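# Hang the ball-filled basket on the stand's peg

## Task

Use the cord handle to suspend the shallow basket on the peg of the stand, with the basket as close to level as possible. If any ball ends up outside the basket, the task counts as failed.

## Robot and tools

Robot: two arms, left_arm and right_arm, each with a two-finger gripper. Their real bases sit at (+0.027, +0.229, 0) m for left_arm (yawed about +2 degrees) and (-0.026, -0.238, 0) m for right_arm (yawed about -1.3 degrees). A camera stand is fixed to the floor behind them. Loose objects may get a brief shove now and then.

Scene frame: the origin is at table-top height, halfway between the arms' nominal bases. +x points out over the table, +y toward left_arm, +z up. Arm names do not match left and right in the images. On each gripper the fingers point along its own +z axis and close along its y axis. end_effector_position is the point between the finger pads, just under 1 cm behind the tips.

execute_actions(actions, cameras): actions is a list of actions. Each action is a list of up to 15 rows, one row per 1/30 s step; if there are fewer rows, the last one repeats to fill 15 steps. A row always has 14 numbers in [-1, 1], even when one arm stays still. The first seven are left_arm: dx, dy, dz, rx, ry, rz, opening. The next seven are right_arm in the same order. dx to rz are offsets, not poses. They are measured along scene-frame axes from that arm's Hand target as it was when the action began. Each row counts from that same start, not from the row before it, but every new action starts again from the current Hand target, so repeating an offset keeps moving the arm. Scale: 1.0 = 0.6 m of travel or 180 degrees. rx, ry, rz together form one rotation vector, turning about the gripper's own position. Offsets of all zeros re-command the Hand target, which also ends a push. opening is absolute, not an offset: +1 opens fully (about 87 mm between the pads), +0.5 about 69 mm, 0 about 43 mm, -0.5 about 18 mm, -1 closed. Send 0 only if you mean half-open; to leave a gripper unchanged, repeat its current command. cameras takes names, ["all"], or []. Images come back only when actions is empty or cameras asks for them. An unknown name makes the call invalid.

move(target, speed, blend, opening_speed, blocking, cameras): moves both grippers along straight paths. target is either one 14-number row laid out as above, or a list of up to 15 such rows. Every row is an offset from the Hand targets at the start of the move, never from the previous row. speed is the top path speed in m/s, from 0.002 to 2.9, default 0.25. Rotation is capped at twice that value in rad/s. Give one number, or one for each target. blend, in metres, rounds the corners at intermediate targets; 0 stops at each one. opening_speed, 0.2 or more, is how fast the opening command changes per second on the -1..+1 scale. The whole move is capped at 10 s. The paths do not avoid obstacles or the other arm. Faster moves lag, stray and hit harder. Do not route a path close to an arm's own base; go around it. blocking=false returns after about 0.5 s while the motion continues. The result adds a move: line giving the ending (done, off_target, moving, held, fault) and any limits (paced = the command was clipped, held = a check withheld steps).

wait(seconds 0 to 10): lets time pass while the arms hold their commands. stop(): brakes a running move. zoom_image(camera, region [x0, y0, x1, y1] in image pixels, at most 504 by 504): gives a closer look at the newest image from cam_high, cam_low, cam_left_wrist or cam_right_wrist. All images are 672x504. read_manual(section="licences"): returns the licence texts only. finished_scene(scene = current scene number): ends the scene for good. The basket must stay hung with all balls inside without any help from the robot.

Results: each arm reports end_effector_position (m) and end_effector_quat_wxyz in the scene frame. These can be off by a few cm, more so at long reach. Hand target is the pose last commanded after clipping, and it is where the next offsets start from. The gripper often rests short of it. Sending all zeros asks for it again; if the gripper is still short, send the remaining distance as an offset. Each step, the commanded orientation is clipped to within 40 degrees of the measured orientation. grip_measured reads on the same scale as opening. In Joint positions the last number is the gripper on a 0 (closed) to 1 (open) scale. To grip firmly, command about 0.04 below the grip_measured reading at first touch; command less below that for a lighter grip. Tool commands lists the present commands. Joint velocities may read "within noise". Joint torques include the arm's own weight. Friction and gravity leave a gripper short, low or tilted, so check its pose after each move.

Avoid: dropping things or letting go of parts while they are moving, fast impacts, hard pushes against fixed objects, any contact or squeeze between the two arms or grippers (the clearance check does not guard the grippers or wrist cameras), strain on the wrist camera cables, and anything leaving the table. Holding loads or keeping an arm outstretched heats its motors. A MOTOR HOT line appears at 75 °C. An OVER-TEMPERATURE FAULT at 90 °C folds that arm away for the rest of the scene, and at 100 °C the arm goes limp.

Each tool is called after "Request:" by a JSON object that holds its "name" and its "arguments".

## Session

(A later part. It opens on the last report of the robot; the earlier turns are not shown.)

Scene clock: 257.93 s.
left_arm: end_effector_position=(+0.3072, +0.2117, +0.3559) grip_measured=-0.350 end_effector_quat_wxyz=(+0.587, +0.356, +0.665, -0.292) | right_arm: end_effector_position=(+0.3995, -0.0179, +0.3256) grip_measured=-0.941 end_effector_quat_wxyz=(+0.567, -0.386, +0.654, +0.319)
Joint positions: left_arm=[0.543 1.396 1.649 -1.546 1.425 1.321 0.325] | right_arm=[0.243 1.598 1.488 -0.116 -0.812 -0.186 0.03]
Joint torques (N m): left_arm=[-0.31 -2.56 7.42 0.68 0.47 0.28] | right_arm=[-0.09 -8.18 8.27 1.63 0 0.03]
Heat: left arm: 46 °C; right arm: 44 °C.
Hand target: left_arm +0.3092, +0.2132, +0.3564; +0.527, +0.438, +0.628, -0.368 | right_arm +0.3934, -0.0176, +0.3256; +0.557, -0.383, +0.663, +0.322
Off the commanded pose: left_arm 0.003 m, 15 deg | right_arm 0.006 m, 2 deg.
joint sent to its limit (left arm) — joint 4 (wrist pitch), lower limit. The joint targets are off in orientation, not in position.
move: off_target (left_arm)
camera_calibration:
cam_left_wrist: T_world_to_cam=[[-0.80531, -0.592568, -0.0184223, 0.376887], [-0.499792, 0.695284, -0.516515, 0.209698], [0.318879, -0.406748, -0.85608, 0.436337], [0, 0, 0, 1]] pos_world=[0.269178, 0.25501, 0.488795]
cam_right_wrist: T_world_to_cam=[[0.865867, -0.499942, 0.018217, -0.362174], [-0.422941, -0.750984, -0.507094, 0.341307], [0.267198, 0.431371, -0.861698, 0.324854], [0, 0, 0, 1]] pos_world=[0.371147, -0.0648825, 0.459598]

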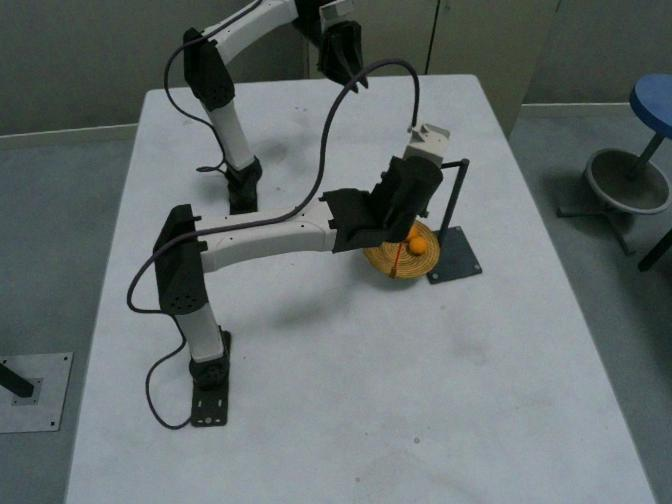

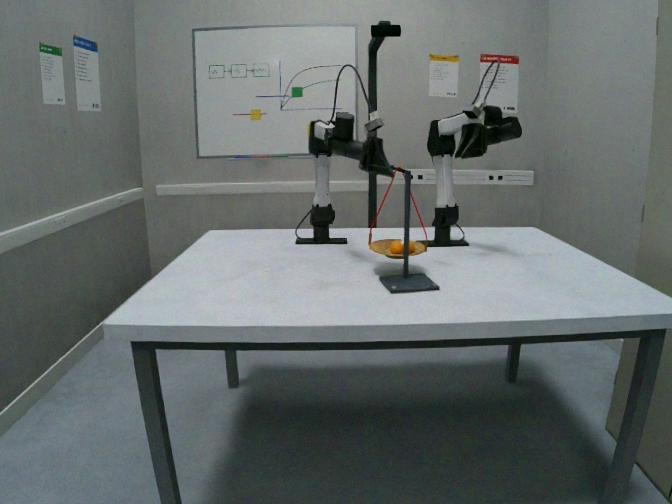

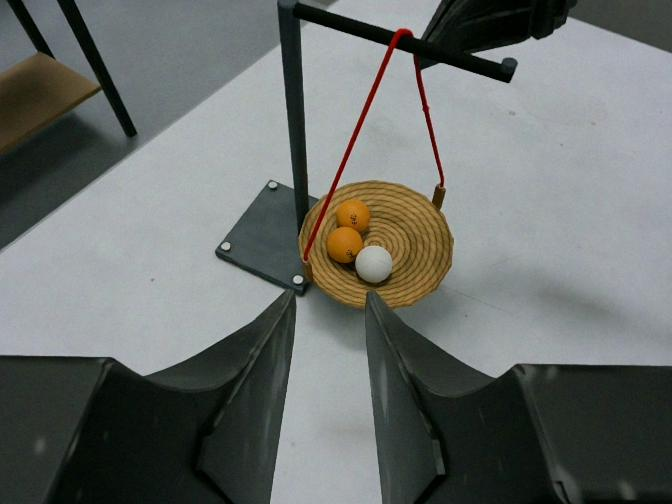

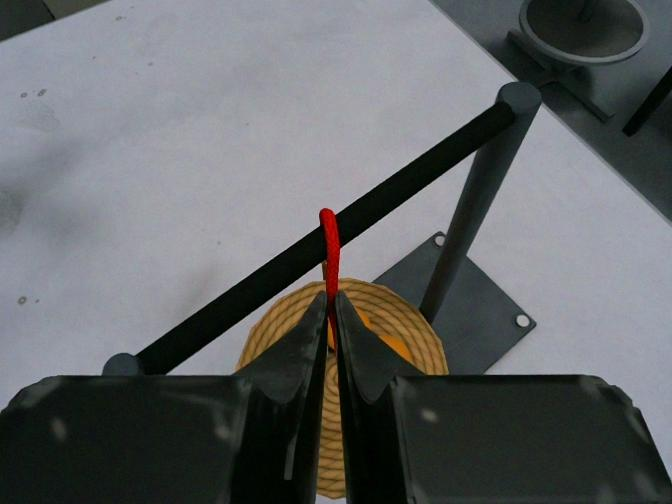

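Request:
{"name": "zoom_image", "arguments": {"camera": "cam_low", "region": [364, 222, 434, 264]}}

Request:
{"name": "zoom_image", "arguments": {"camera": "cam_left_wrist", "region": [280, 160, 480, 320]}}

Scaled by 7.200 from the camera's 672x504 image, which has a finer 960x720 frame.

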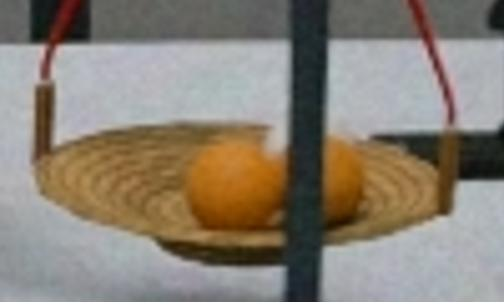

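Scaled by 2.520 from the camera's 672x504 image, which has a finer 960x720 frame.

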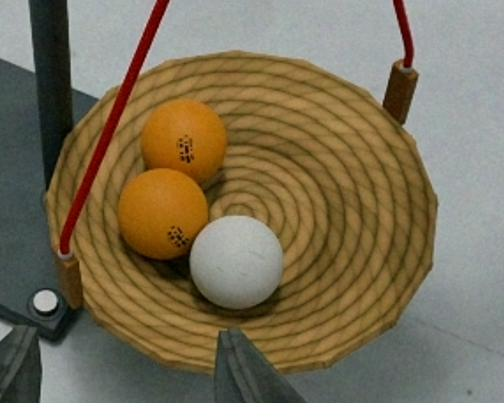

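Request:
{"name": "move", "arguments": {"target": [0,0,0,0,0,0,-0.35, 0,-0.002,-0.013,0,0,0,-1], "speed": 0.02, "cameras": ["cam_low","cam_left_wrist"]}}

Request:
{"name": "zoom_image", "arguments": {"camera": "cam_low", "region": [364, 222, 434, 264]}}

Request:
{"name": "zoom_image", "arguments": {"camera": "cam_left_wrist", "region": [280, 0, 480, 320]}}

Scene clock: 286.47 s.
left_arm: end_effector_position=(+0.3072, +0.2118, +0.3555) grip_measured=-0.350 end_effector_quat_wxyz=(+0.587, +0.357, +0.666, -0.291) | right_arm: end_effector_position=(+0.3995, -0.0179, +0.3256) grip_measured=-0.941 end_effector_quat_wxyz=(+0.567, -0.386, +0.654, +0.319)
Joint positions: left_arm=[0.543 1.396 1.649 -1.546 1.423 1.322 0.325] | right_arm=[0.243 1.598 1.488 -0.116 -0.812 -0.186 0.03]
Joint torques (N m): left_arm=[-0.35 -2.54 7.5 0.67 0.46 0.27] | right_arm=[-0.16 -8.55 5.39 1.91 0.04 -0.04]
Heat: left arm: 47 °C; right arm: 46 °C.
Hand target: left_arm +0.3092, +0.2132, +0.3564; +0.527, +0.438, +0.628, -0.368 | right_arm +0.3934, -0.0188, +0.3178; +0.557, -0.383, +0.663, +0.322
Off the commanded pose: left_arm 0.003 m, 15 deg | right_arm 0.010 m, 2 deg.
joint sent to its limit (left arm) — joint 4 (wrist pitch), lower limit. The joint targets are off in orientation, not in position.
move: off_target (left_arm)
camera_calibration:
cam_left_wrist: T_world_to_cam=[[-0.804977, -0.593005, -0.0189104, 0.377104], [-0.50065, 0.696022, -0.514687, 0.20888], [0.318374, -0.404843, -0.85717, 0.436148], [0, 0, 0, 1]] pos_world=[0.269278, 0.254811, 0.488491]
Images, in order (width x height): cam_low 672x504, cam_left_wrist 672x504.

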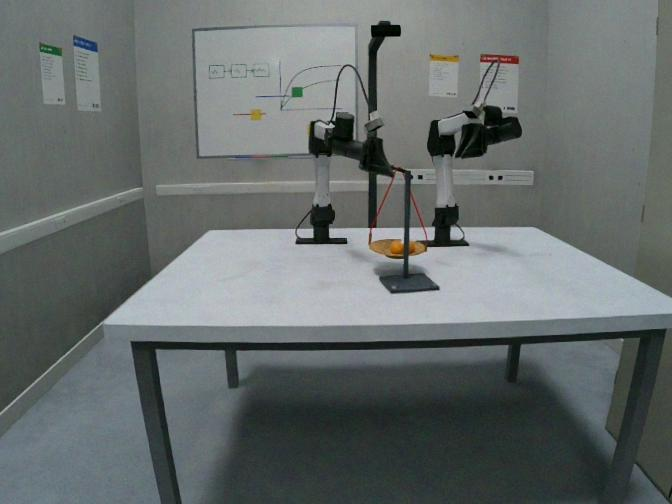

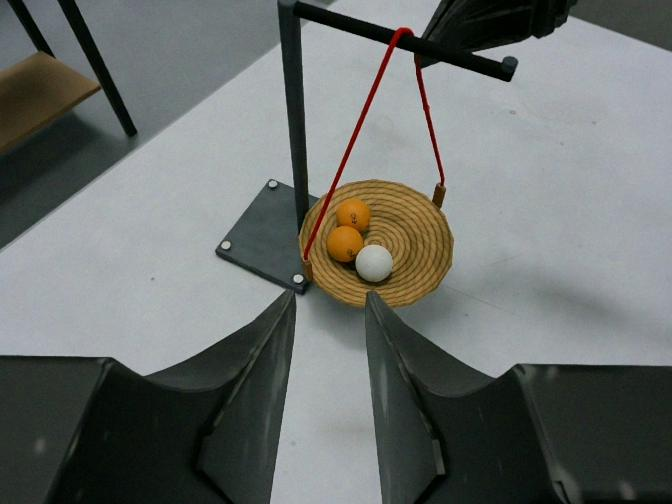

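Scaled by 7.200 from the camera's 672x504 image, which has a finer 960x720 frame.

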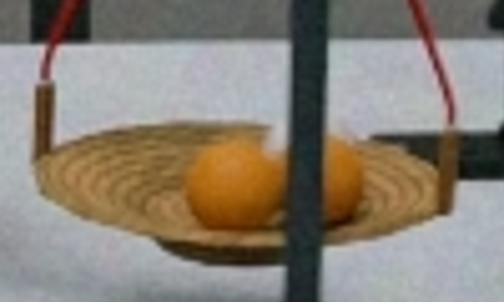

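Scaled by 1.575 from the camera's 672x504 image, which has a finer 960x720 frame.

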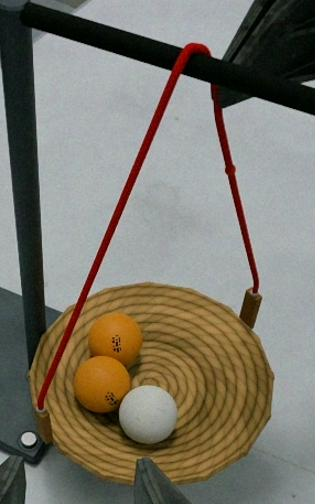

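Request:
{"name": "move", "arguments": {"target": [0,0,0,0,0,0,-0.35, 0,0,-0.018,0,0,0,-1], "speed": 0.02, "cameras": ["cam_low","cam_left_wrist"]}}

Request:
{"name": "zoom_image", "arguments": {"camera": "cam_low", "region": [364, 222, 434, 264]}}

Scene clock: 290.37 s.
left_arm: end_effector_position=(+0.3072, +0.2118, +0.3555) grip_measured=-0.350 end_effector_quat_wxyz=(+0.587, +0.357, +0.666, -0.291) | right_arm: end_effector_position=(+0.3985, -0.0181, +0.3086) grip_measured=-0.941 end_effector_quat_wxyz=(+0.557, -0.383, +0.662, +0.322)
Joint positions: left_arm=[0.543 1.396 1.649 -1.546 1.423 1.322 0.325] | right_arm=[0.243 1.598 1.44 -0.094 -0.812 -0.186 0.03]
Joint torques (N m): left_arm=[-0.34 -2.52 7.49 0.68 0.46 0.28] | right_arm=[-0.27 -8.94 5.3 2.19 -0.03 -0.01]
Heat: left arm: 47 °C; right arm: 45 °C.
Hand target: left_arm +0.3092, +0.2132, +0.3564; +0.527, +0.438, +0.628, -0.368 | right_arm +0.3934, -0.0188, +0.3071; +0.557, -0.383, +0.663, +0.322
Off the commanded pose: left_arm 0.003 m, 15 deg | right_arm 0.005 m, 0 deg.
joint sent to its limit (left arm) — joint 4 (wrist pitch), lower limit. The joint targets are off in orientation, not in position.
move: off_target (left_arm)
camera_calibration:
cam_left_wrist: T_world_to_cam=[[-0.804977, -0.593005, -0.0189104, 0.377104], [-0.50065, 0.696022, -0.514687, 0.20888], [0.318374, -0.404843, -0.85717, 0.436148], [0, 0, 0, 1]] pos_world=[0.269278, 0.254811, 0.488491]
Images, in order (width x height): cam_low 672x504, cam_left_wrist 672x504.

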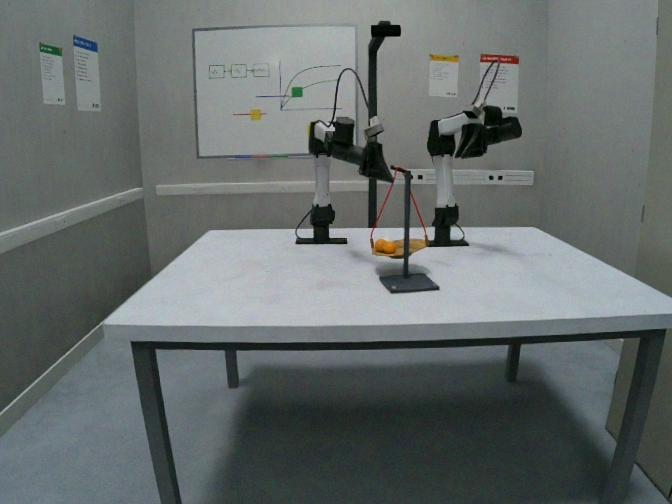

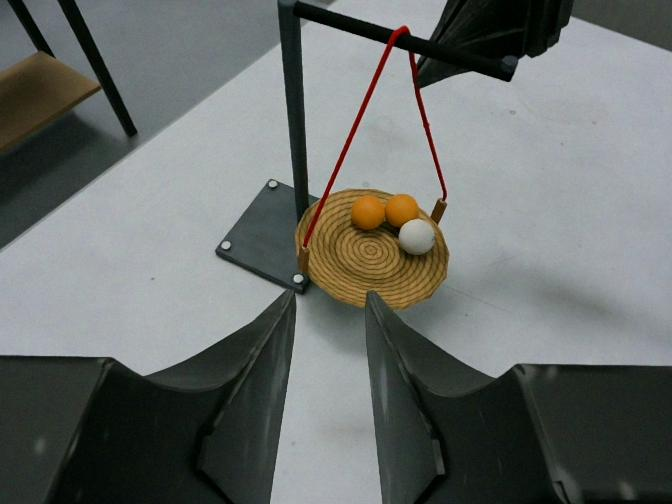

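Scaled by 7.200 from the camera's 672x504 image, which has a finer 960x720 frame.

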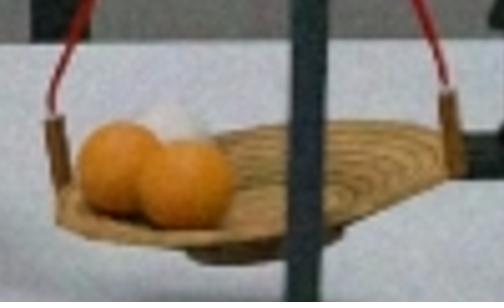

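Request:
{"name": "move", "arguments": {"target": [0,0,0,0,0,0,-0.35, 0,0,0.015,0,0,0,-1], "speed": 0.02, "cameras": ["cam_low"]}}

Request:
{"name": "zoom_image", "arguments": {"camera": "cam_low", "region": [364, 222, 434, 264]}}

Scene clock: 298.87 s.
left_arm: end_effector_position=(+0.3072, +0.2118, +0.3555) grip_measured=-0.350 end_effector_quat_wxyz=(+0.587, +0.357, +0.666, -0.291) | right_arm: end_effector_position=(+0.3985, -0.0181, +0.3086) grip_measured=-0.941 end_effector_quat_wxyz=(+0.557, -0.383, +0.662, +0.322)
Joint positions: left_arm=[0.543 1.396 1.649 -1.546 1.423 1.322 0.325] | right_arm=[0.243 1.598 1.44 -0.094 -0.812 -0.186 0.03]
Joint torques (N m): left_arm=[-0.34 -2.54 7.5 0.68 0.45 0.28] | right_arm=[-0.39 -8.58 8.76 1.77 0.03 0.05]
Heat: left arm: 47 °C; right arm: 44 °C.
Hand target: left_arm +0.3092, +0.2132, +0.3564; +0.527, +0.438, +0.628, -0.368 | right_arm +0.3934, -0.0188, +0.3161; +0.557, -0.383, +0.663, +0.322
Off the commanded pose: left_arm 0.003 m, 15 deg | right_arm 0.009 m, 0 deg.
joint sent to its limit (left arm) — joint 4 (wrist pitch), lower limit. The joint targets are off in orientation, not in position.
move: off_target (left_arm)
Images, in order (width x height): cam_low 672x504.

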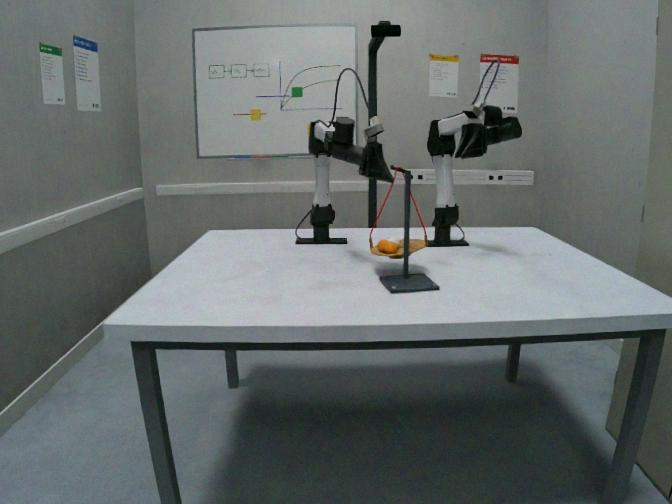

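Scaled by 7.200 from the camera's 672x504 image, which has a finer 960x720 frame.

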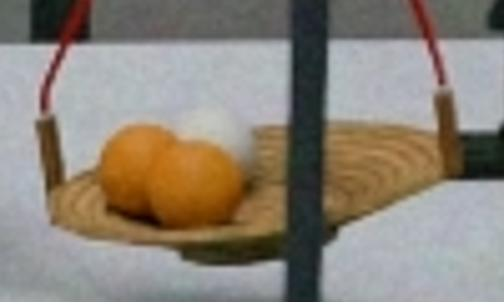

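Request:
{"name": "move", "arguments": {"target": [0,0,0,0,0,0,-0.35, 0,0,0.0087,0,0,0,-1], "speed": 0.01, "cameras": ["cam_low","cam_left_wrist"]}}

Request:
{"name": "zoom_image", "arguments": {"camera": "cam_low", "region": [364, 222, 434, 264]}}

Scene clock: 303.90 s.
left_arm: end_effector_position=(+0.3072, +0.2118, +0.3555) grip_measured=-0.350 end_effector_quat_wxyz=(+0.587, +0.357, +0.666, -0.291) | right_arm: end_effector_position=(+0.3976, -0.0183, +0.3092) grip_measured=-0.941 end_effector_quat_wxyz=(+0.555, -0.383, +0.665, +0.323)
Joint positions: left_arm=[0.543 1.396 1.649 -1.546 1.423 1.322 0.325] | right_arm=[0.243 1.598 1.448 -0.11 -0.812 -0.186 0.03]
Joint torques (N m): left_arm=[-0.34 -2.55 7.47 0.67 0.46 0.27] | right_arm=[-0.24 -8.34 10.1 1.74 -0.06 0.08]
Heat: left arm: 48 °C; right arm: 44 °C.
Hand target: left_arm +0.3092, +0.2132, +0.3564; +0.527, +0.438, +0.628, -0.368 | right_arm +0.3934, -0.0188, +0.3214; +0.557, -0.383, +0.663, +0.322
Off the commanded pose: left_arm 0.003 m, 15 deg | right_arm 0.013 m, 0 deg.
joint sent to its limit (left arm) — joint 4 (wrist pitch), lower limit. The joint targets are off in orientation, not in position.
move: off_target (left_arm, right_arm)
camera_calibration:
cam_left_wrist: T_world_to_cam=[[-0.804977, -0.593005, -0.0189104, 0.377104], [-0.50065, 0.696022, -0.514687, 0.20888], [0.318374, -0.404843, -0.85717, 0.436148], [0, 0, 0, 1]] pos_world=[0.269278, 0.254811, 0.488491]
Images, in order (width x height): cam_low 672x504, cam_left_wrist 672x504.

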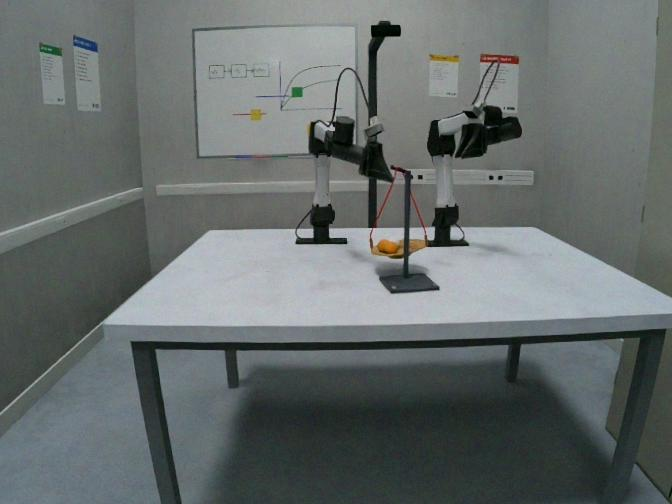

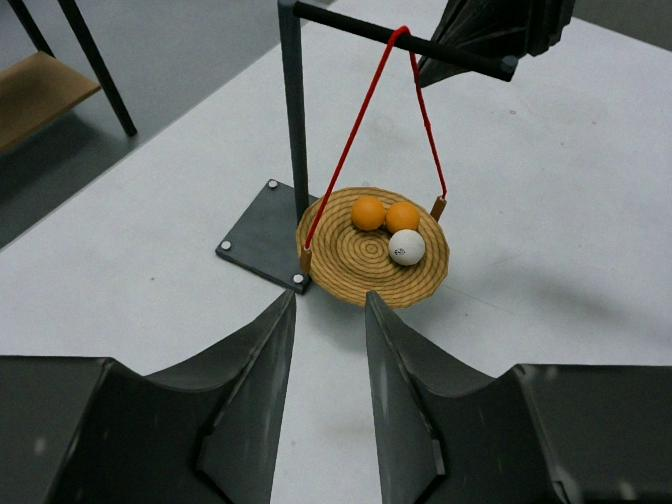

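Scaled by 7.200 from the camera's 672x504 image, which has a finer 960x720 frame.

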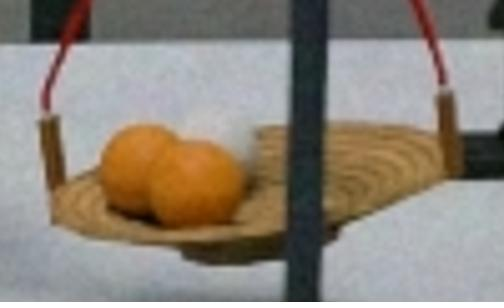

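Request:
{"name": "move", "arguments": {"target": [0,0,0,0,0,0,-0.35, 0,0,0.002,0,0,0,-1], "speed": 0.01, "cameras": []}}

Request:
{"name": "move", "arguments": {"target": [0,0,0,0,0,0,-0.35, 0,0,0.0015,0,0,0,-1], "speed": 0.01, "cameras": []}}

Scene clock: 311.53 s.
left_arm: end_effector_position=(+0.3072, +0.2118, +0.3555) grip_measured=-0.350 end_effector_quat_wxyz=(+0.587, +0.357, +0.666, -0.291) | right_arm: end_effector_position=(+0.3975, -0.0183, +0.3091) grip_measured=-0.941 end_effector_quat_wxyz=(+0.554, -0.383, +0.665, +0.323)
Joint positions: left_arm=[0.543 1.396 1.649 -1.546 1.423 1.322 0.325] | right_arm=[0.243 1.598 1.448 -0.111 -0.812 -0.186 0.03]
Joint torques (N m): left_arm=[-0.35 -2.54 7.51 0.68 0.46 0.28] | right_arm=[-0.36 -8.68 10.44 1.69 -0.02 0]
Heat: left arm: 48 °C; right arm: 46 °C.
Hand target: left_arm +0.3092, +0.2132, +0.3564; +0.527, +0.438, +0.628, -0.368 | right_arm +0.3934, -0.0188, +0.3225; +0.557, -0.383, +0.663, +0.322
Off the commanded pose: left_arm 0.003 m, 15 deg | right_arm 0.014 m, 0 deg.
joint sent to its limit (left arm) — joint 4 (wrist pitch), lower limit. The joint targets are off in orientation, not in position.
move: off_target (left_arm, right_arm)
No camera images: "cameras" was empty.

Scene clock: 312.33 s.
left_arm: end_effector_position=(+0.3072, +0.2118, +0.3555) grip_measured=-0.350 end_effector_quat_wxyz=(+0.587, +0.357, +0.666, -0.291) | right_arm: end_effector_position=(+0.3968, -0.0185, +0.3098) grip_measured=-0.941 end_effector_quat_wxyz=(+0.552, -0.382, +0.667, +0.323)
Joint positions: left_arm=[0.543 1.396 1.649 -1.546 1.423 1.322 0.325] | right_arm=[0.243 1.598 1.456 -0.125 -0.812 -0.186 0.03]
Joint torques (N m): left_arm=[-0.36 -2.52 7.51 0.67 0.46 0.27] | right_arm=[-0.12 -8.39 10.21 1.82 -0.06 -0.07]
Heat: left arm: 48 °C; right arm: 46 °C.
Hand target: left_arm +0.3092, +0.2132, +0.3564; +0.527, +0.438, +0.628, -0.368 | right_arm +0.3934, -0.0188, +0.3234; +0.557, -0.383, +0.663, +0.322
Off the commanded pose: left_arm 0.003 m, 15 deg | right_arm 0.014 m, 1 deg.
joint sent to its limit (left arm) — joint 4 (wrist pitch), lower limit. The joint targets are off in orientation, not in position.
move: off_target (left_arm, right_arm)
No camera images: "cameras" was empty.

Request:
{"name": "move", "arguments": {"target": [0,0,0,0,0,0,-0.35, 0,0,0.0067,0,0,0,-1], "speed": 0.01, "cameras": ["cam_low"]}}

Request:
{"name": "zoom_image", "arguments": {"camera": "cam_low", "region": [364, 222, 434, 264]}}

Scene clock: 316.70 s.
left_arm: end_effector_position=(+0.3072, +0.2118, +0.3555) grip_measured=-0.350 end_effector_quat_wxyz=(+0.587, +0.357, +0.666, -0.291) | right_arm: end_effector_position=(+0.3953, -0.0188, +0.3115) grip_measured=-0.941 end_effector_quat_wxyz=(+0.548, -0.381, +0.670, +0.325)
Joint positions: left_arm=[0.543 1.396 1.649 -1.546 1.423 1.322 0.325] | right_arm=[0.243 1.598 1.471 -0.151 -0.812 -0.186 0.03]
Joint torques (N m): left_arm=[-0.32 -2.54 7.5 0.68 0.46 0.27] | right_arm=[-0.34 -8.17 10.28 1.91 -0.02 0.06]
Heat: left arm: 48 °C; right arm: 46 °C.
Hand target: left_arm +0.3092, +0.2132, +0.3564; +0.527, +0.438, +0.628, -0.368 | right_arm +0.3934, -0.0188, +0.3274; +0.557, -0.383, +0.663, +0.322
Off the commanded pose: left_arm 0.003 m, 15 deg | right_arm 0.016 m, 1 deg.
joint sent to its limit (left arm) — joint 4 (wrist pitch), lower limit. The joint targets are off in orientation, not in position.
move: off_target (left_arm, right_arm)
Images, in order (width x height): cam_low 672x504.

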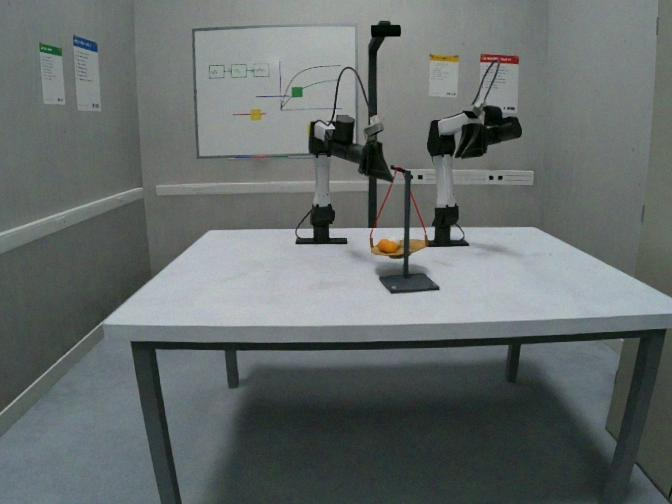

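Scaled by 7.200 from the camera's 672x504 image, which has a finer 960x720 frame.

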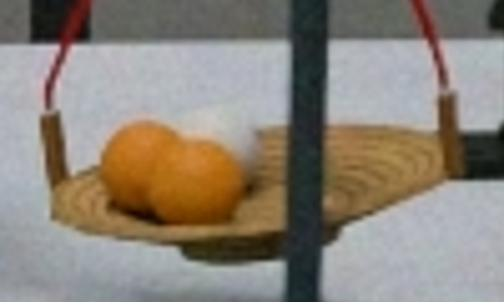

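Request:
{"name": "move", "arguments": {"target": [0,0,0,0,0,0,-0.35, 0,0,0.0117,0,0,0,-1], "speed": 0.01, "cameras": ["cam_low"]}}

Request:
{"name": "zoom_image", "arguments": {"camera": "cam_low", "region": [364, 222, 434, 264]}}

Scene clock: 321.27 s.
left_arm: end_effector_position=(+0.3072, +0.2118, +0.3555) grip_measured=-0.350 end_effector_quat_wxyz=(+0.587, +0.357, +0.666, -0.291) | right_arm: end_effector_position=(+0.3944, -0.0190, +0.3199) grip_measured=-0.941 end_effector_quat_wxyz=(+0.548, -0.381, +0.670, +0.325)
Joint positions: left_arm=[0.543 1.396 1.649 -1.546 1.423 1.322 0.325] | right_arm=[0.243 1.598 1.504 -0.183 -0.812 -0.186 0.03]
Joint torques (N m): left_arm=[-0.35 -2.55 7.49 0.68 0.46 0.28] | right_arm=[-0.43 -7.92 10.48 1.98 -0.03 0.02]
Heat: left arm: 48 °C; right arm: 47 °C.
Hand target: left_arm +0.3092, +0.2132, +0.3564; +0.527, +0.438, +0.628, -0.368 | right_arm +0.3934, -0.0188, +0.3345; +0.557, -0.383, +0.663, +0.322
Off the commanded pose: left_arm 0.003 m, 15 deg | right_arm 0.015 m, 1 deg.
joint sent to its limit (left arm) — joint 4 (wrist pitch), lower limit. The joint targets are off in orientation, not in position.
move: off_target (left_arm, right_arm)
Images, in order (width x height): cam_low 672x504.

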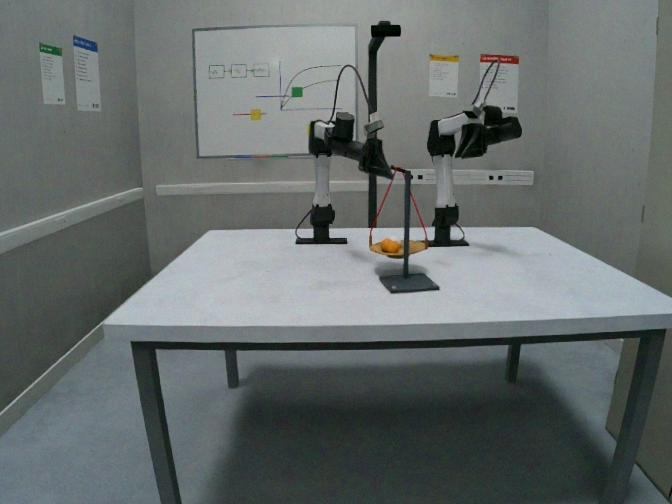

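Scaled by 7.200 from the camera's 672x504 image, which has a finer 960x720 frame.

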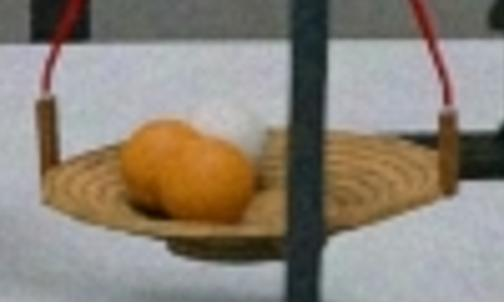

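Request:
{"name": "execute_actions", "arguments": {"actions": []}}

Request:
{"name": "zoom_image", "arguments": {"camera": "cam_low", "region": [364, 222, 434, 264]}}

Scene clock: 342.23 s.
left_arm: end_effector_position=(+0.3072, +0.2118, +0.3555) grip_measured=-0.350 end_effector_quat_wxyz=(+0.587, +0.357, +0.666, -0.291) | right_arm: end_effector_position=(+0.3944, -0.0190, +0.3198) grip_measured=-0.941 end_effector_quat_wxyz=(+0.548, -0.381, +0.670, +0.325)
Joint positions: left_arm=[0.543 1.396 1.649 -1.546 1.423 1.322 0.325] | right_arm=[0.243 1.598 1.504 -0.183 -0.812 -0.186 0.03]
Joint velocities: within noise
Joint torques (N m): left_arm=[-0.34 -2.55 7.5 0.68 0.46 0.28] | right_arm=[-0.31 -7.66 10.66 1.95 -0.03 -0.09]
Heat: left arm: 49 °C; right arm: 49 °C.
Hand target: left_arm +0.3092, +0.2132, +0.3564; +0.527, +0.438, +0.628, -0.368 | right_arm +0.3934, -0.0188, +0.3345; +0.557, -0.383, +0.663, +0.322
Tool commands: left_gripper/opening=-0.35 right_gripper/opening=-1.0
Off the commanded pose: left_arm 0.003 m, 15 deg | right_arm 0.015 m, 1 deg.
camera_calibration:
cam_left_wrist: T_world_to_cam=[[-0.804977, -0.593005, -0.0189104, 0.377104], [-0.50065, 0.696022, -0.514687, 0.20888], [0.318374, -0.404843, -0.85717, 0.436148], [0, 0, 0, 1]] pos_world=[0.269278, 0.254811, 0.488491]
cam_right_wrist: T_world_to_cam=[[0.865842, -0.499907, -0.0202767, -0.345891], [-0.44802, -0.75666, -0.476176, 0.335207], [0.222701, 0.421378, -0.879116, 0.344614], [0, 0, 0, 1]] pos_world=[0.37292, -0.0644884, 0.45556]

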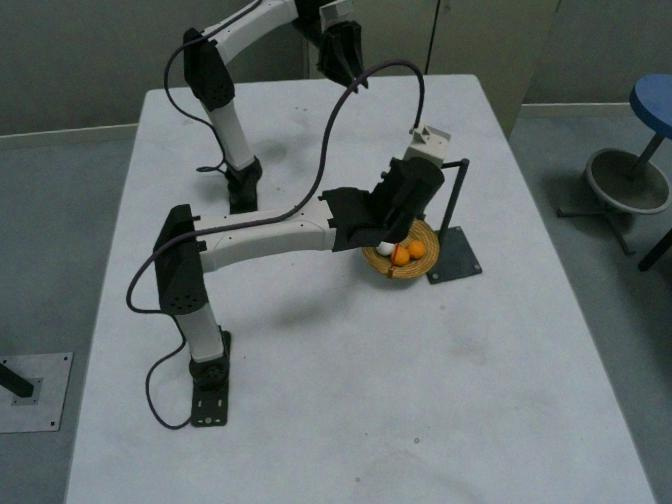

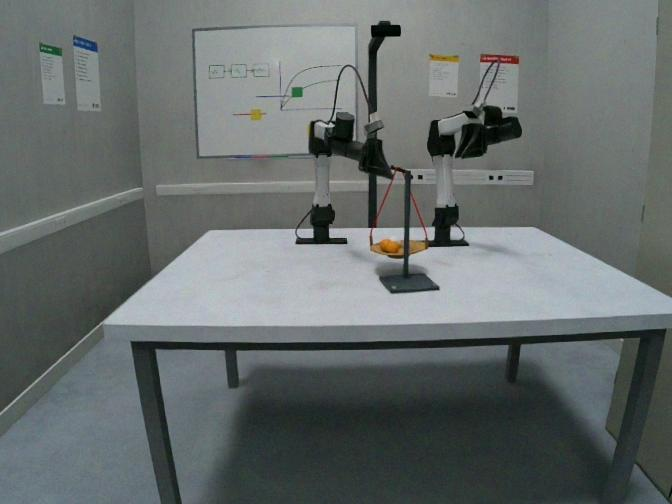

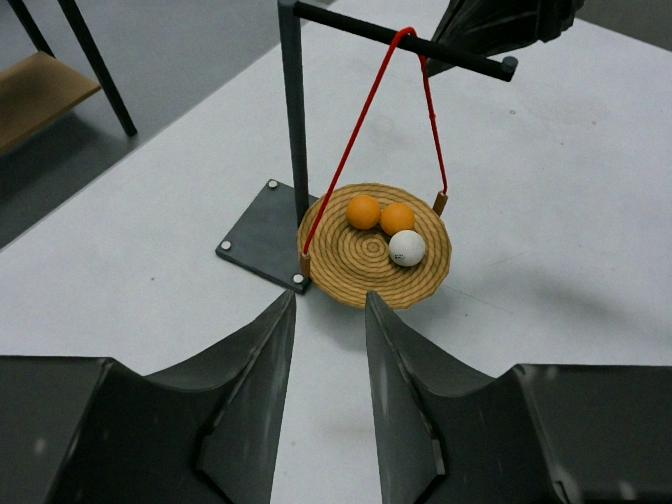

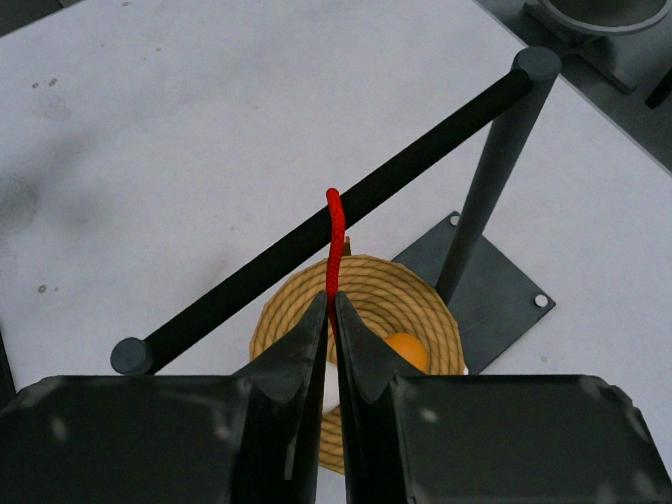

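Scaled by 7.200 from the camera's 672x504 image, which has a finer 960x720 frame.

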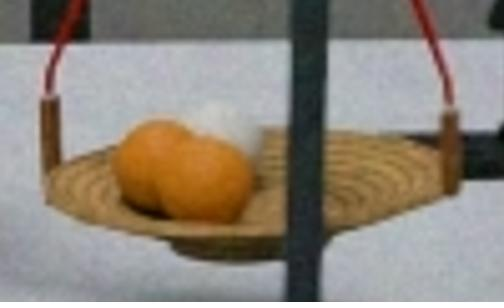

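Request:
{"name": "move", "arguments": {"target": [0,0,0,0,0,0,-0.35,0,0,0.005,0,0,0,-1], "speed": 0.01, "cameras": ["cam_low"]}}

Request:
{"name": "zoom_image", "arguments": {"camera": "cam_low", "region": [364, 222, 434, 264]}}

Scene clock: 348.07 s.
left_arm: end_effector_position=(+0.3072, +0.2118, +0.3555) grip_measured=-0.350 end_effector_quat_wxyz=(+0.587, +0.357, +0.666, -0.291) | right_arm: end_effector_position=(+0.3940, -0.0191, +0.3235) grip_measured=-0.941 end_effector_quat_wxyz=(+0.548, -0.381, +0.670, +0.324)
Joint positions: left_arm=[0.543 1.396 1.649 -1.546 1.423 1.322 0.325] | right_arm=[0.243 1.598 1.518 -0.196 -0.812 -0.186 0.03]
Joint torques (N m): left_arm=[-0.34 -2.52 7.49 0.67 0.46 0.28] | right_arm=[-0.44 -7.66 10.25 1.95 -0.04 0.02]
Heat: left arm: 49 °C; right arm: 49 °C.
Hand target: left_arm +0.3092, +0.2132, +0.3564; +0.527, +0.438, +0.628, -0.368 | right_arm +0.3934, -0.0188, +0.3375; +0.557, -0.383, +0.663, +0.322
Off the commanded pose: left_arm 0.003 m, 15 deg | right_arm 0.014 m, 1 deg.
joint sent to its limit (left arm) — joint 4 (wrist pitch), lower limit. The joint targets are off in orientation, not in position.
move: off_target (left_arm, right_arm)
Images, in order (width x height): cam_low 672x504.

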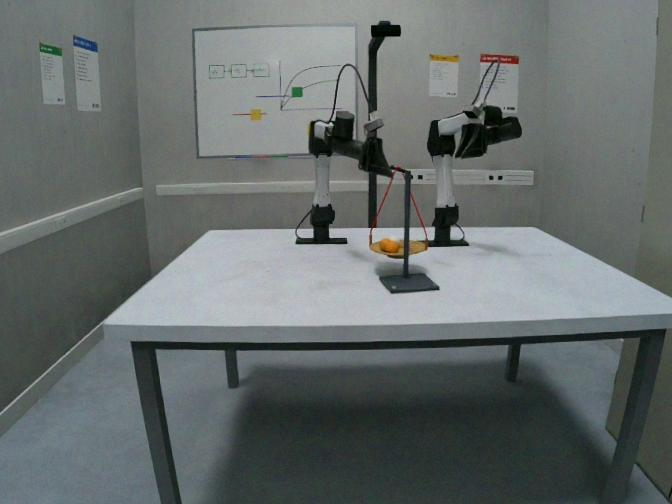

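Scaled by 7.200 from the camera's 672x504 image, which has a finer 960x720 frame.

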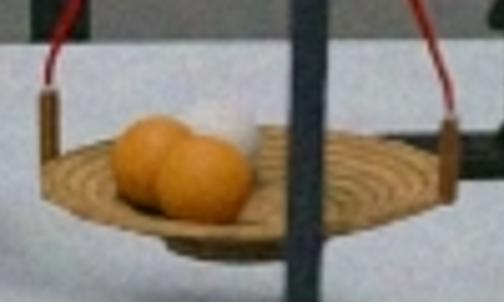

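Request:
{"name": "move", "arguments": {"target": [0,0,0,0,0,0,-0.35,0,0,-0.008,0,0,0,-0.6], "speed": 0.05, "opening_speed": 0.25, "cameras": ["cam_low","cam_left_wrist","cam_right_wrist"]}}

Request:
{"name": "zoom_image", "arguments": {"camera": "cam_low", "region": [364, 222, 434, 264]}}

Scene clock: 354.77 s.
left_arm: end_effector_position=(+0.3072, +0.2118, +0.3555) grip_measured=-0.350 end_effector_quat_wxyz=(+0.587, +0.357, +0.666, -0.291) | right_arm: end_effector_position=(+0.3939, -0.0191, +0.3235) grip_measured=-0.600 end_effector_quat_wxyz=(+0.548, -0.381, +0.670, +0.325)
Joint positions: left_arm=[0.543 1.396 1.649 -1.546 1.423 1.322 0.325] | right_arm=[0.243 1.598 1.518 -0.196 -0.812 -0.186 0.2]
Joint torques (N m): left_arm=[-0.34 -2.54 7.51 0.67 0.45 0.28] | right_arm=[-0.14 -7.92 8.69 2.11 0.02 0.01]
Heat: left arm: 49 °C; right arm: 49 °C.
Hand target: left_arm +0.3092, +0.2132, +0.3564; +0.527, +0.438, +0.628, -0.368 | right_arm +0.3934, -0.0188, +0.3327; +0.557, -0.383, +0.663, +0.322
Off the commanded pose: left_arm 0.003 m, 15 deg | right_arm 0.009 m, 1 deg.
joint sent to its limit (left arm) — joint 4 (wrist pitch), lower limit. The joint targets are off in orientation, not in position.
move: off_target (left_arm)
camera_calibration:
cam_left_wrist: T_world_to_cam=[[-0.804977, -0.593005, -0.0189104, 0.377104], [-0.50065, 0.696022, -0.514687, 0.20888], [0.318374, -0.404843, -0.85717, 0.436148], [0, 0, 0, 1]] pos_world=[0.269278, 0.254811, 0.488491]
cam_right_wrist: T_world_to_cam=[[0.865852, -0.499911, -0.0197083, -0.345612], [-0.447649, -0.75654, -0.476715, 0.336741], [0.223405, 0.421587, -0.878837, 0.347666], [0, 0, 0, 1]] pos_world=[0.372321, -0.0645883, 0.45926]
Images, in order (width x height): cam_low 672x504, cam_left_wrist 672x504, cam_right_wrist 672x504.

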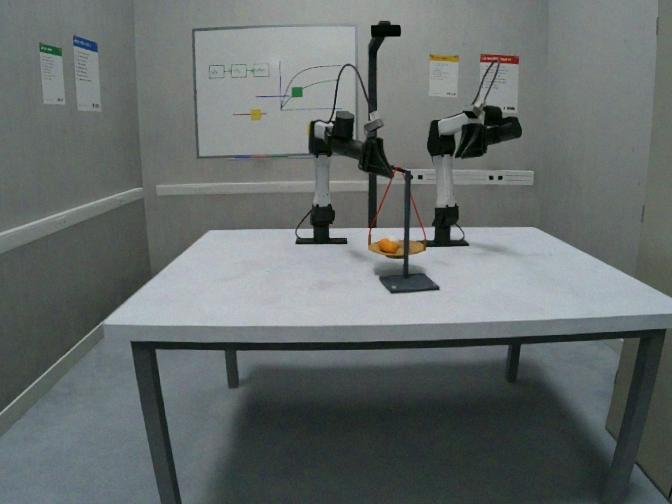

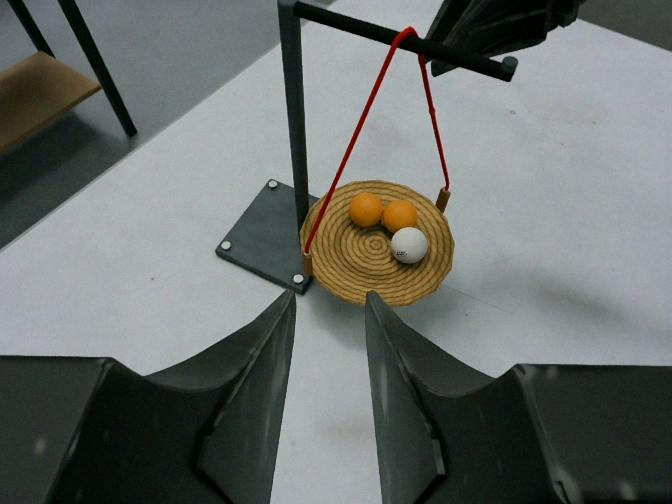

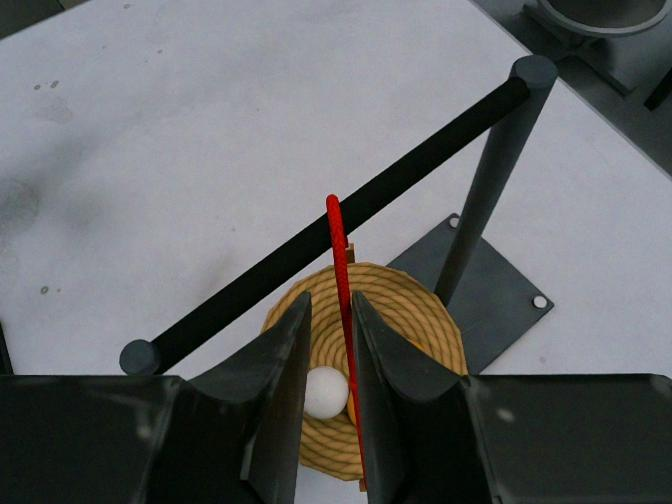

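Scaled by 7.200 from the camera's 672x504 image, which has a finer 960x720 frame.

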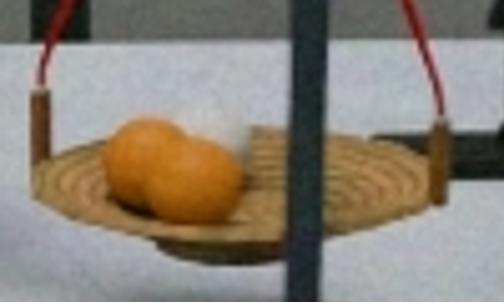

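Request:
{"name": "move", "arguments": {"target": [0,0,0,0,0,0,-0.35,0,0,0,0,0,0,-0.4], "speed": 0.05, "opening_speed": 0.25, "cameras": ["cam_right_wrist"]}}

Scene clock: 359.93 s.
left_arm: end_effector_position=(+0.3072, +0.2118, +0.3555) grip_measured=-0.350 end_effector_quat_wxyz=(+0.587, +0.357, +0.666, -0.291) | right_arm: end_effector_position=(+0.3939, -0.0191, +0.3235) grip_measured=-0.400 end_effector_quat_wxyz=(+0.548, -0.381, +0.670, +0.325)
Joint positions: left_arm=[0.543 1.396 1.649 -1.546 1.423 1.322 0.325] | right_arm=[0.243 1.598 1.518 -0.196 -0.812 -0.186 0.3]
Joint torques (N m): left_arm=[-0.35 -2.55 7.49 0.68 0.46 0.27] | right_arm=[-0.55 -7.95 8.61 2.21 -0.03 0.03]
Heat: left arm: 49 °C; right arm: 49 °C.
Hand target: left_arm +0.3092, +0.2132, +0.3564; +0.527, +0.438, +0.628, -0.368 | right_arm +0.3934, -0.0188, +0.3327; +0.557, -0.383, +0.663, +0.322
Off the commanded pose: left_arm 0.003 m, 15 deg | right_arm 0.009 m, 1 deg.
joint sent to its limit (left arm) — joint 4 (wrist pitch), lower limit. The joint targets are off in orientation, not in position.
move: off_target (left_arm)
camera_calibration:
cam_right_wrist: T_world_to_cam=[[0.865852, -0.499911, -0.0197083, -0.345612], [-0.447649, -0.75654, -0.476715, 0.336741], [0.223405, 0.421587, -0.878837, 0.347666], [0, 0, 0, 1]] pos_world=[0.372321, -0.0645883, 0.45926]
Images, in order (width x height): cam_right_wrist 672x504.

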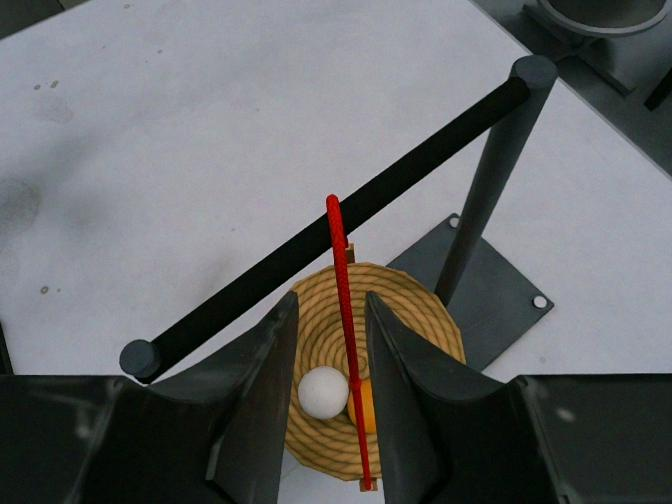

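Request:
{"name": "move", "arguments": {"target": [[0,0,0,0,0,0,-0.35,-0.066,-0.114,0.010,0,0,0,-0.4],[0,0,0,0,0,0,-0.35,-0.25,-0.3,0.02,0,0,0,-0.4]], "speed": 0.08, "blend": 0.02, "cameras": ["all"]}}

Request:
{"name": "zoom_image", "arguments": {"camera": "cam_low", "region": [364, 222, 434, 264]}}

Request:
{"name": "zoom_image", "arguments": {"camera": "cam_left_wrist", "region": [280, 0, 532, 320]}}

Scene clock: 370.63 s.
left_arm: end_effector_position=(+0.3072, +0.2118, +0.3555) grip_measured=-0.350 end_effector_quat_wxyz=(+0.587, +0.357, +0.666, -0.291) | right_arm: end_effector_position=(+0.2445, -0.1995, +0.3413) grip_measured=-0.400 end_effector_quat_wxyz=(+0.564, -0.377, +0.667, +0.308)
Joint positions: left_arm=[0.543 1.396 1.649 -1.546 1.423 1.322 0.325] | right_arm=[-0.484 1.353 1.577 -1.518 -1.388 -1.304 0.3]
Joint torques (N m): left_arm=[-0.34 -2.52 7.49 0.67 0.45 0.28] | right_arm=[-0.44 -2.56 8.25 0.35 -0.53 -0.13]
Heat: left arm: 49 °C; right arm: 48 °C.
Hand target: left_arm +0.3092, +0.2132, +0.3564; +0.527, +0.438, +0.628, -0.368 | right_arm +0.2434, -0.1988, +0.3446; +0.557, -0.383, +0.663, +0.322
Off the commanded pose: left_arm 0.003 m, 15 deg | right_arm 0.004 m, 2 deg.
joint sent to its limit (left arm) — joint 4 (wrist pitch), lower limit. The joint targets are off in orientation, not in position.
joint sent to its limit (right arm) — joint 4 (wrist pitch), lower limit. The joint targets still meet the commanded pose.
move: off_target (left_arm)
camera_calibration:
cam_left_wrist: T_world_to_cam=[[-0.804977, -0.593005, -0.0189104, 0.377104], [-0.50065, 0.696022, -0.514687, 0.20888], [0.318374, -0.404843, -0.85717, 0.436148], [0, 0, 0, 1]] pos_world=[0.269278, 0.254811, 0.488491]
cam_right_wrist: T_world_to_cam=[[0.849545, -0.527393, 0.0113736, -0.318148], [-0.455466, -0.744218, -0.48856, 0.150324], [0.266128, 0.409873, -0.872456, 0.4577], [0, 0, 0, 1]] pos_world=[0.216942, -0.243514, 0.476384]

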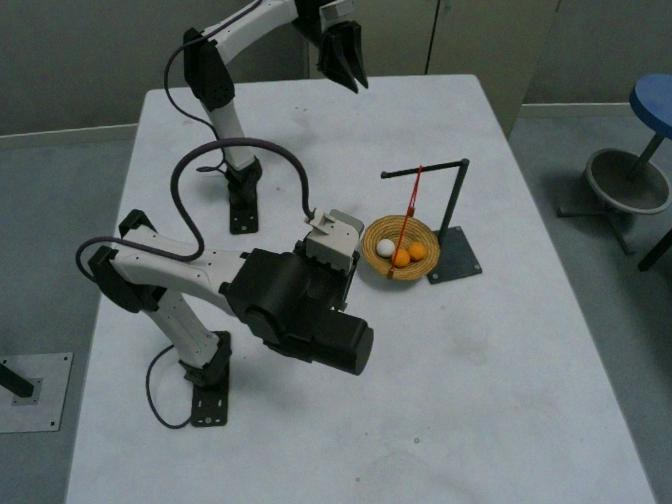

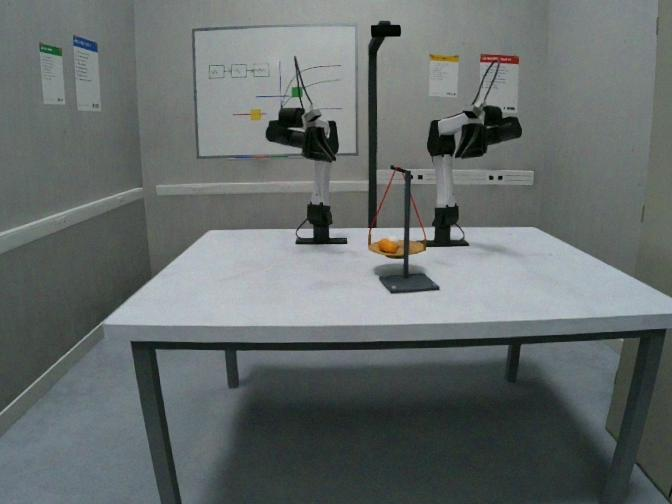

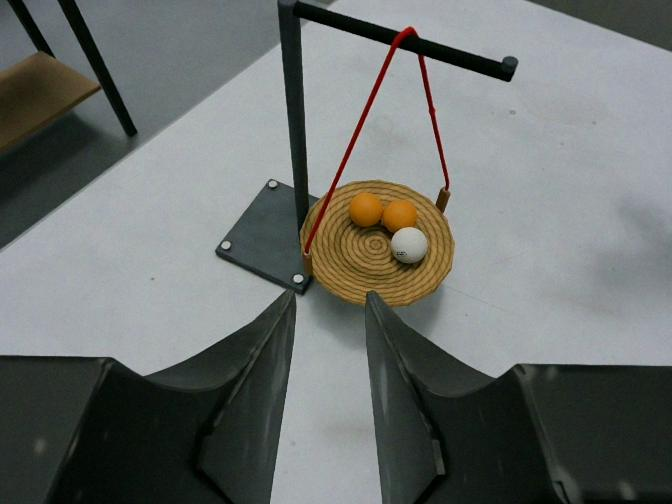

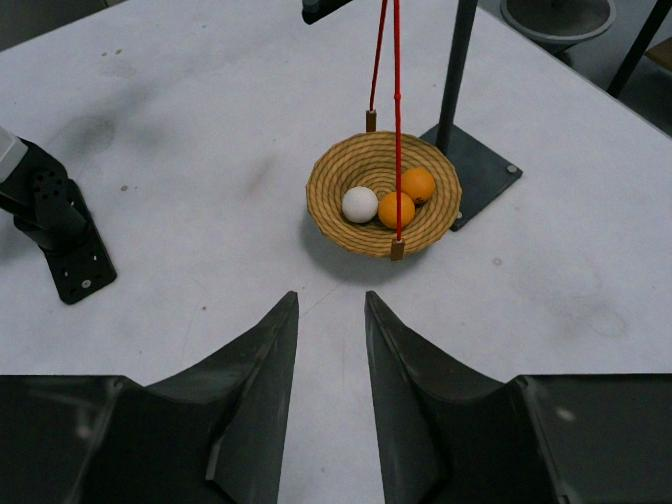

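Scaled by 7.200 from the camera's 672x504 image, which has a finer 960x720 frame.

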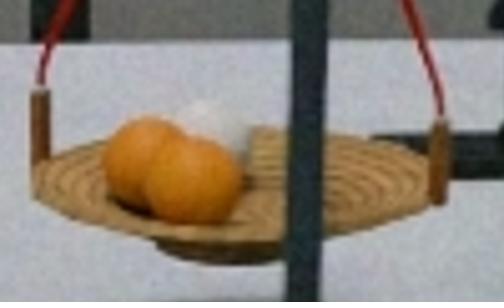

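Scaled by 1.575 from the camera's 672x504 image, which has a finer 960x720 frame.

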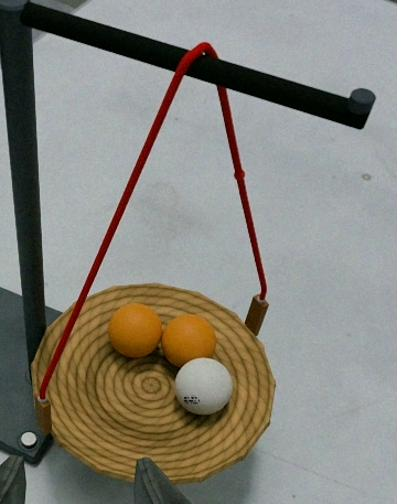

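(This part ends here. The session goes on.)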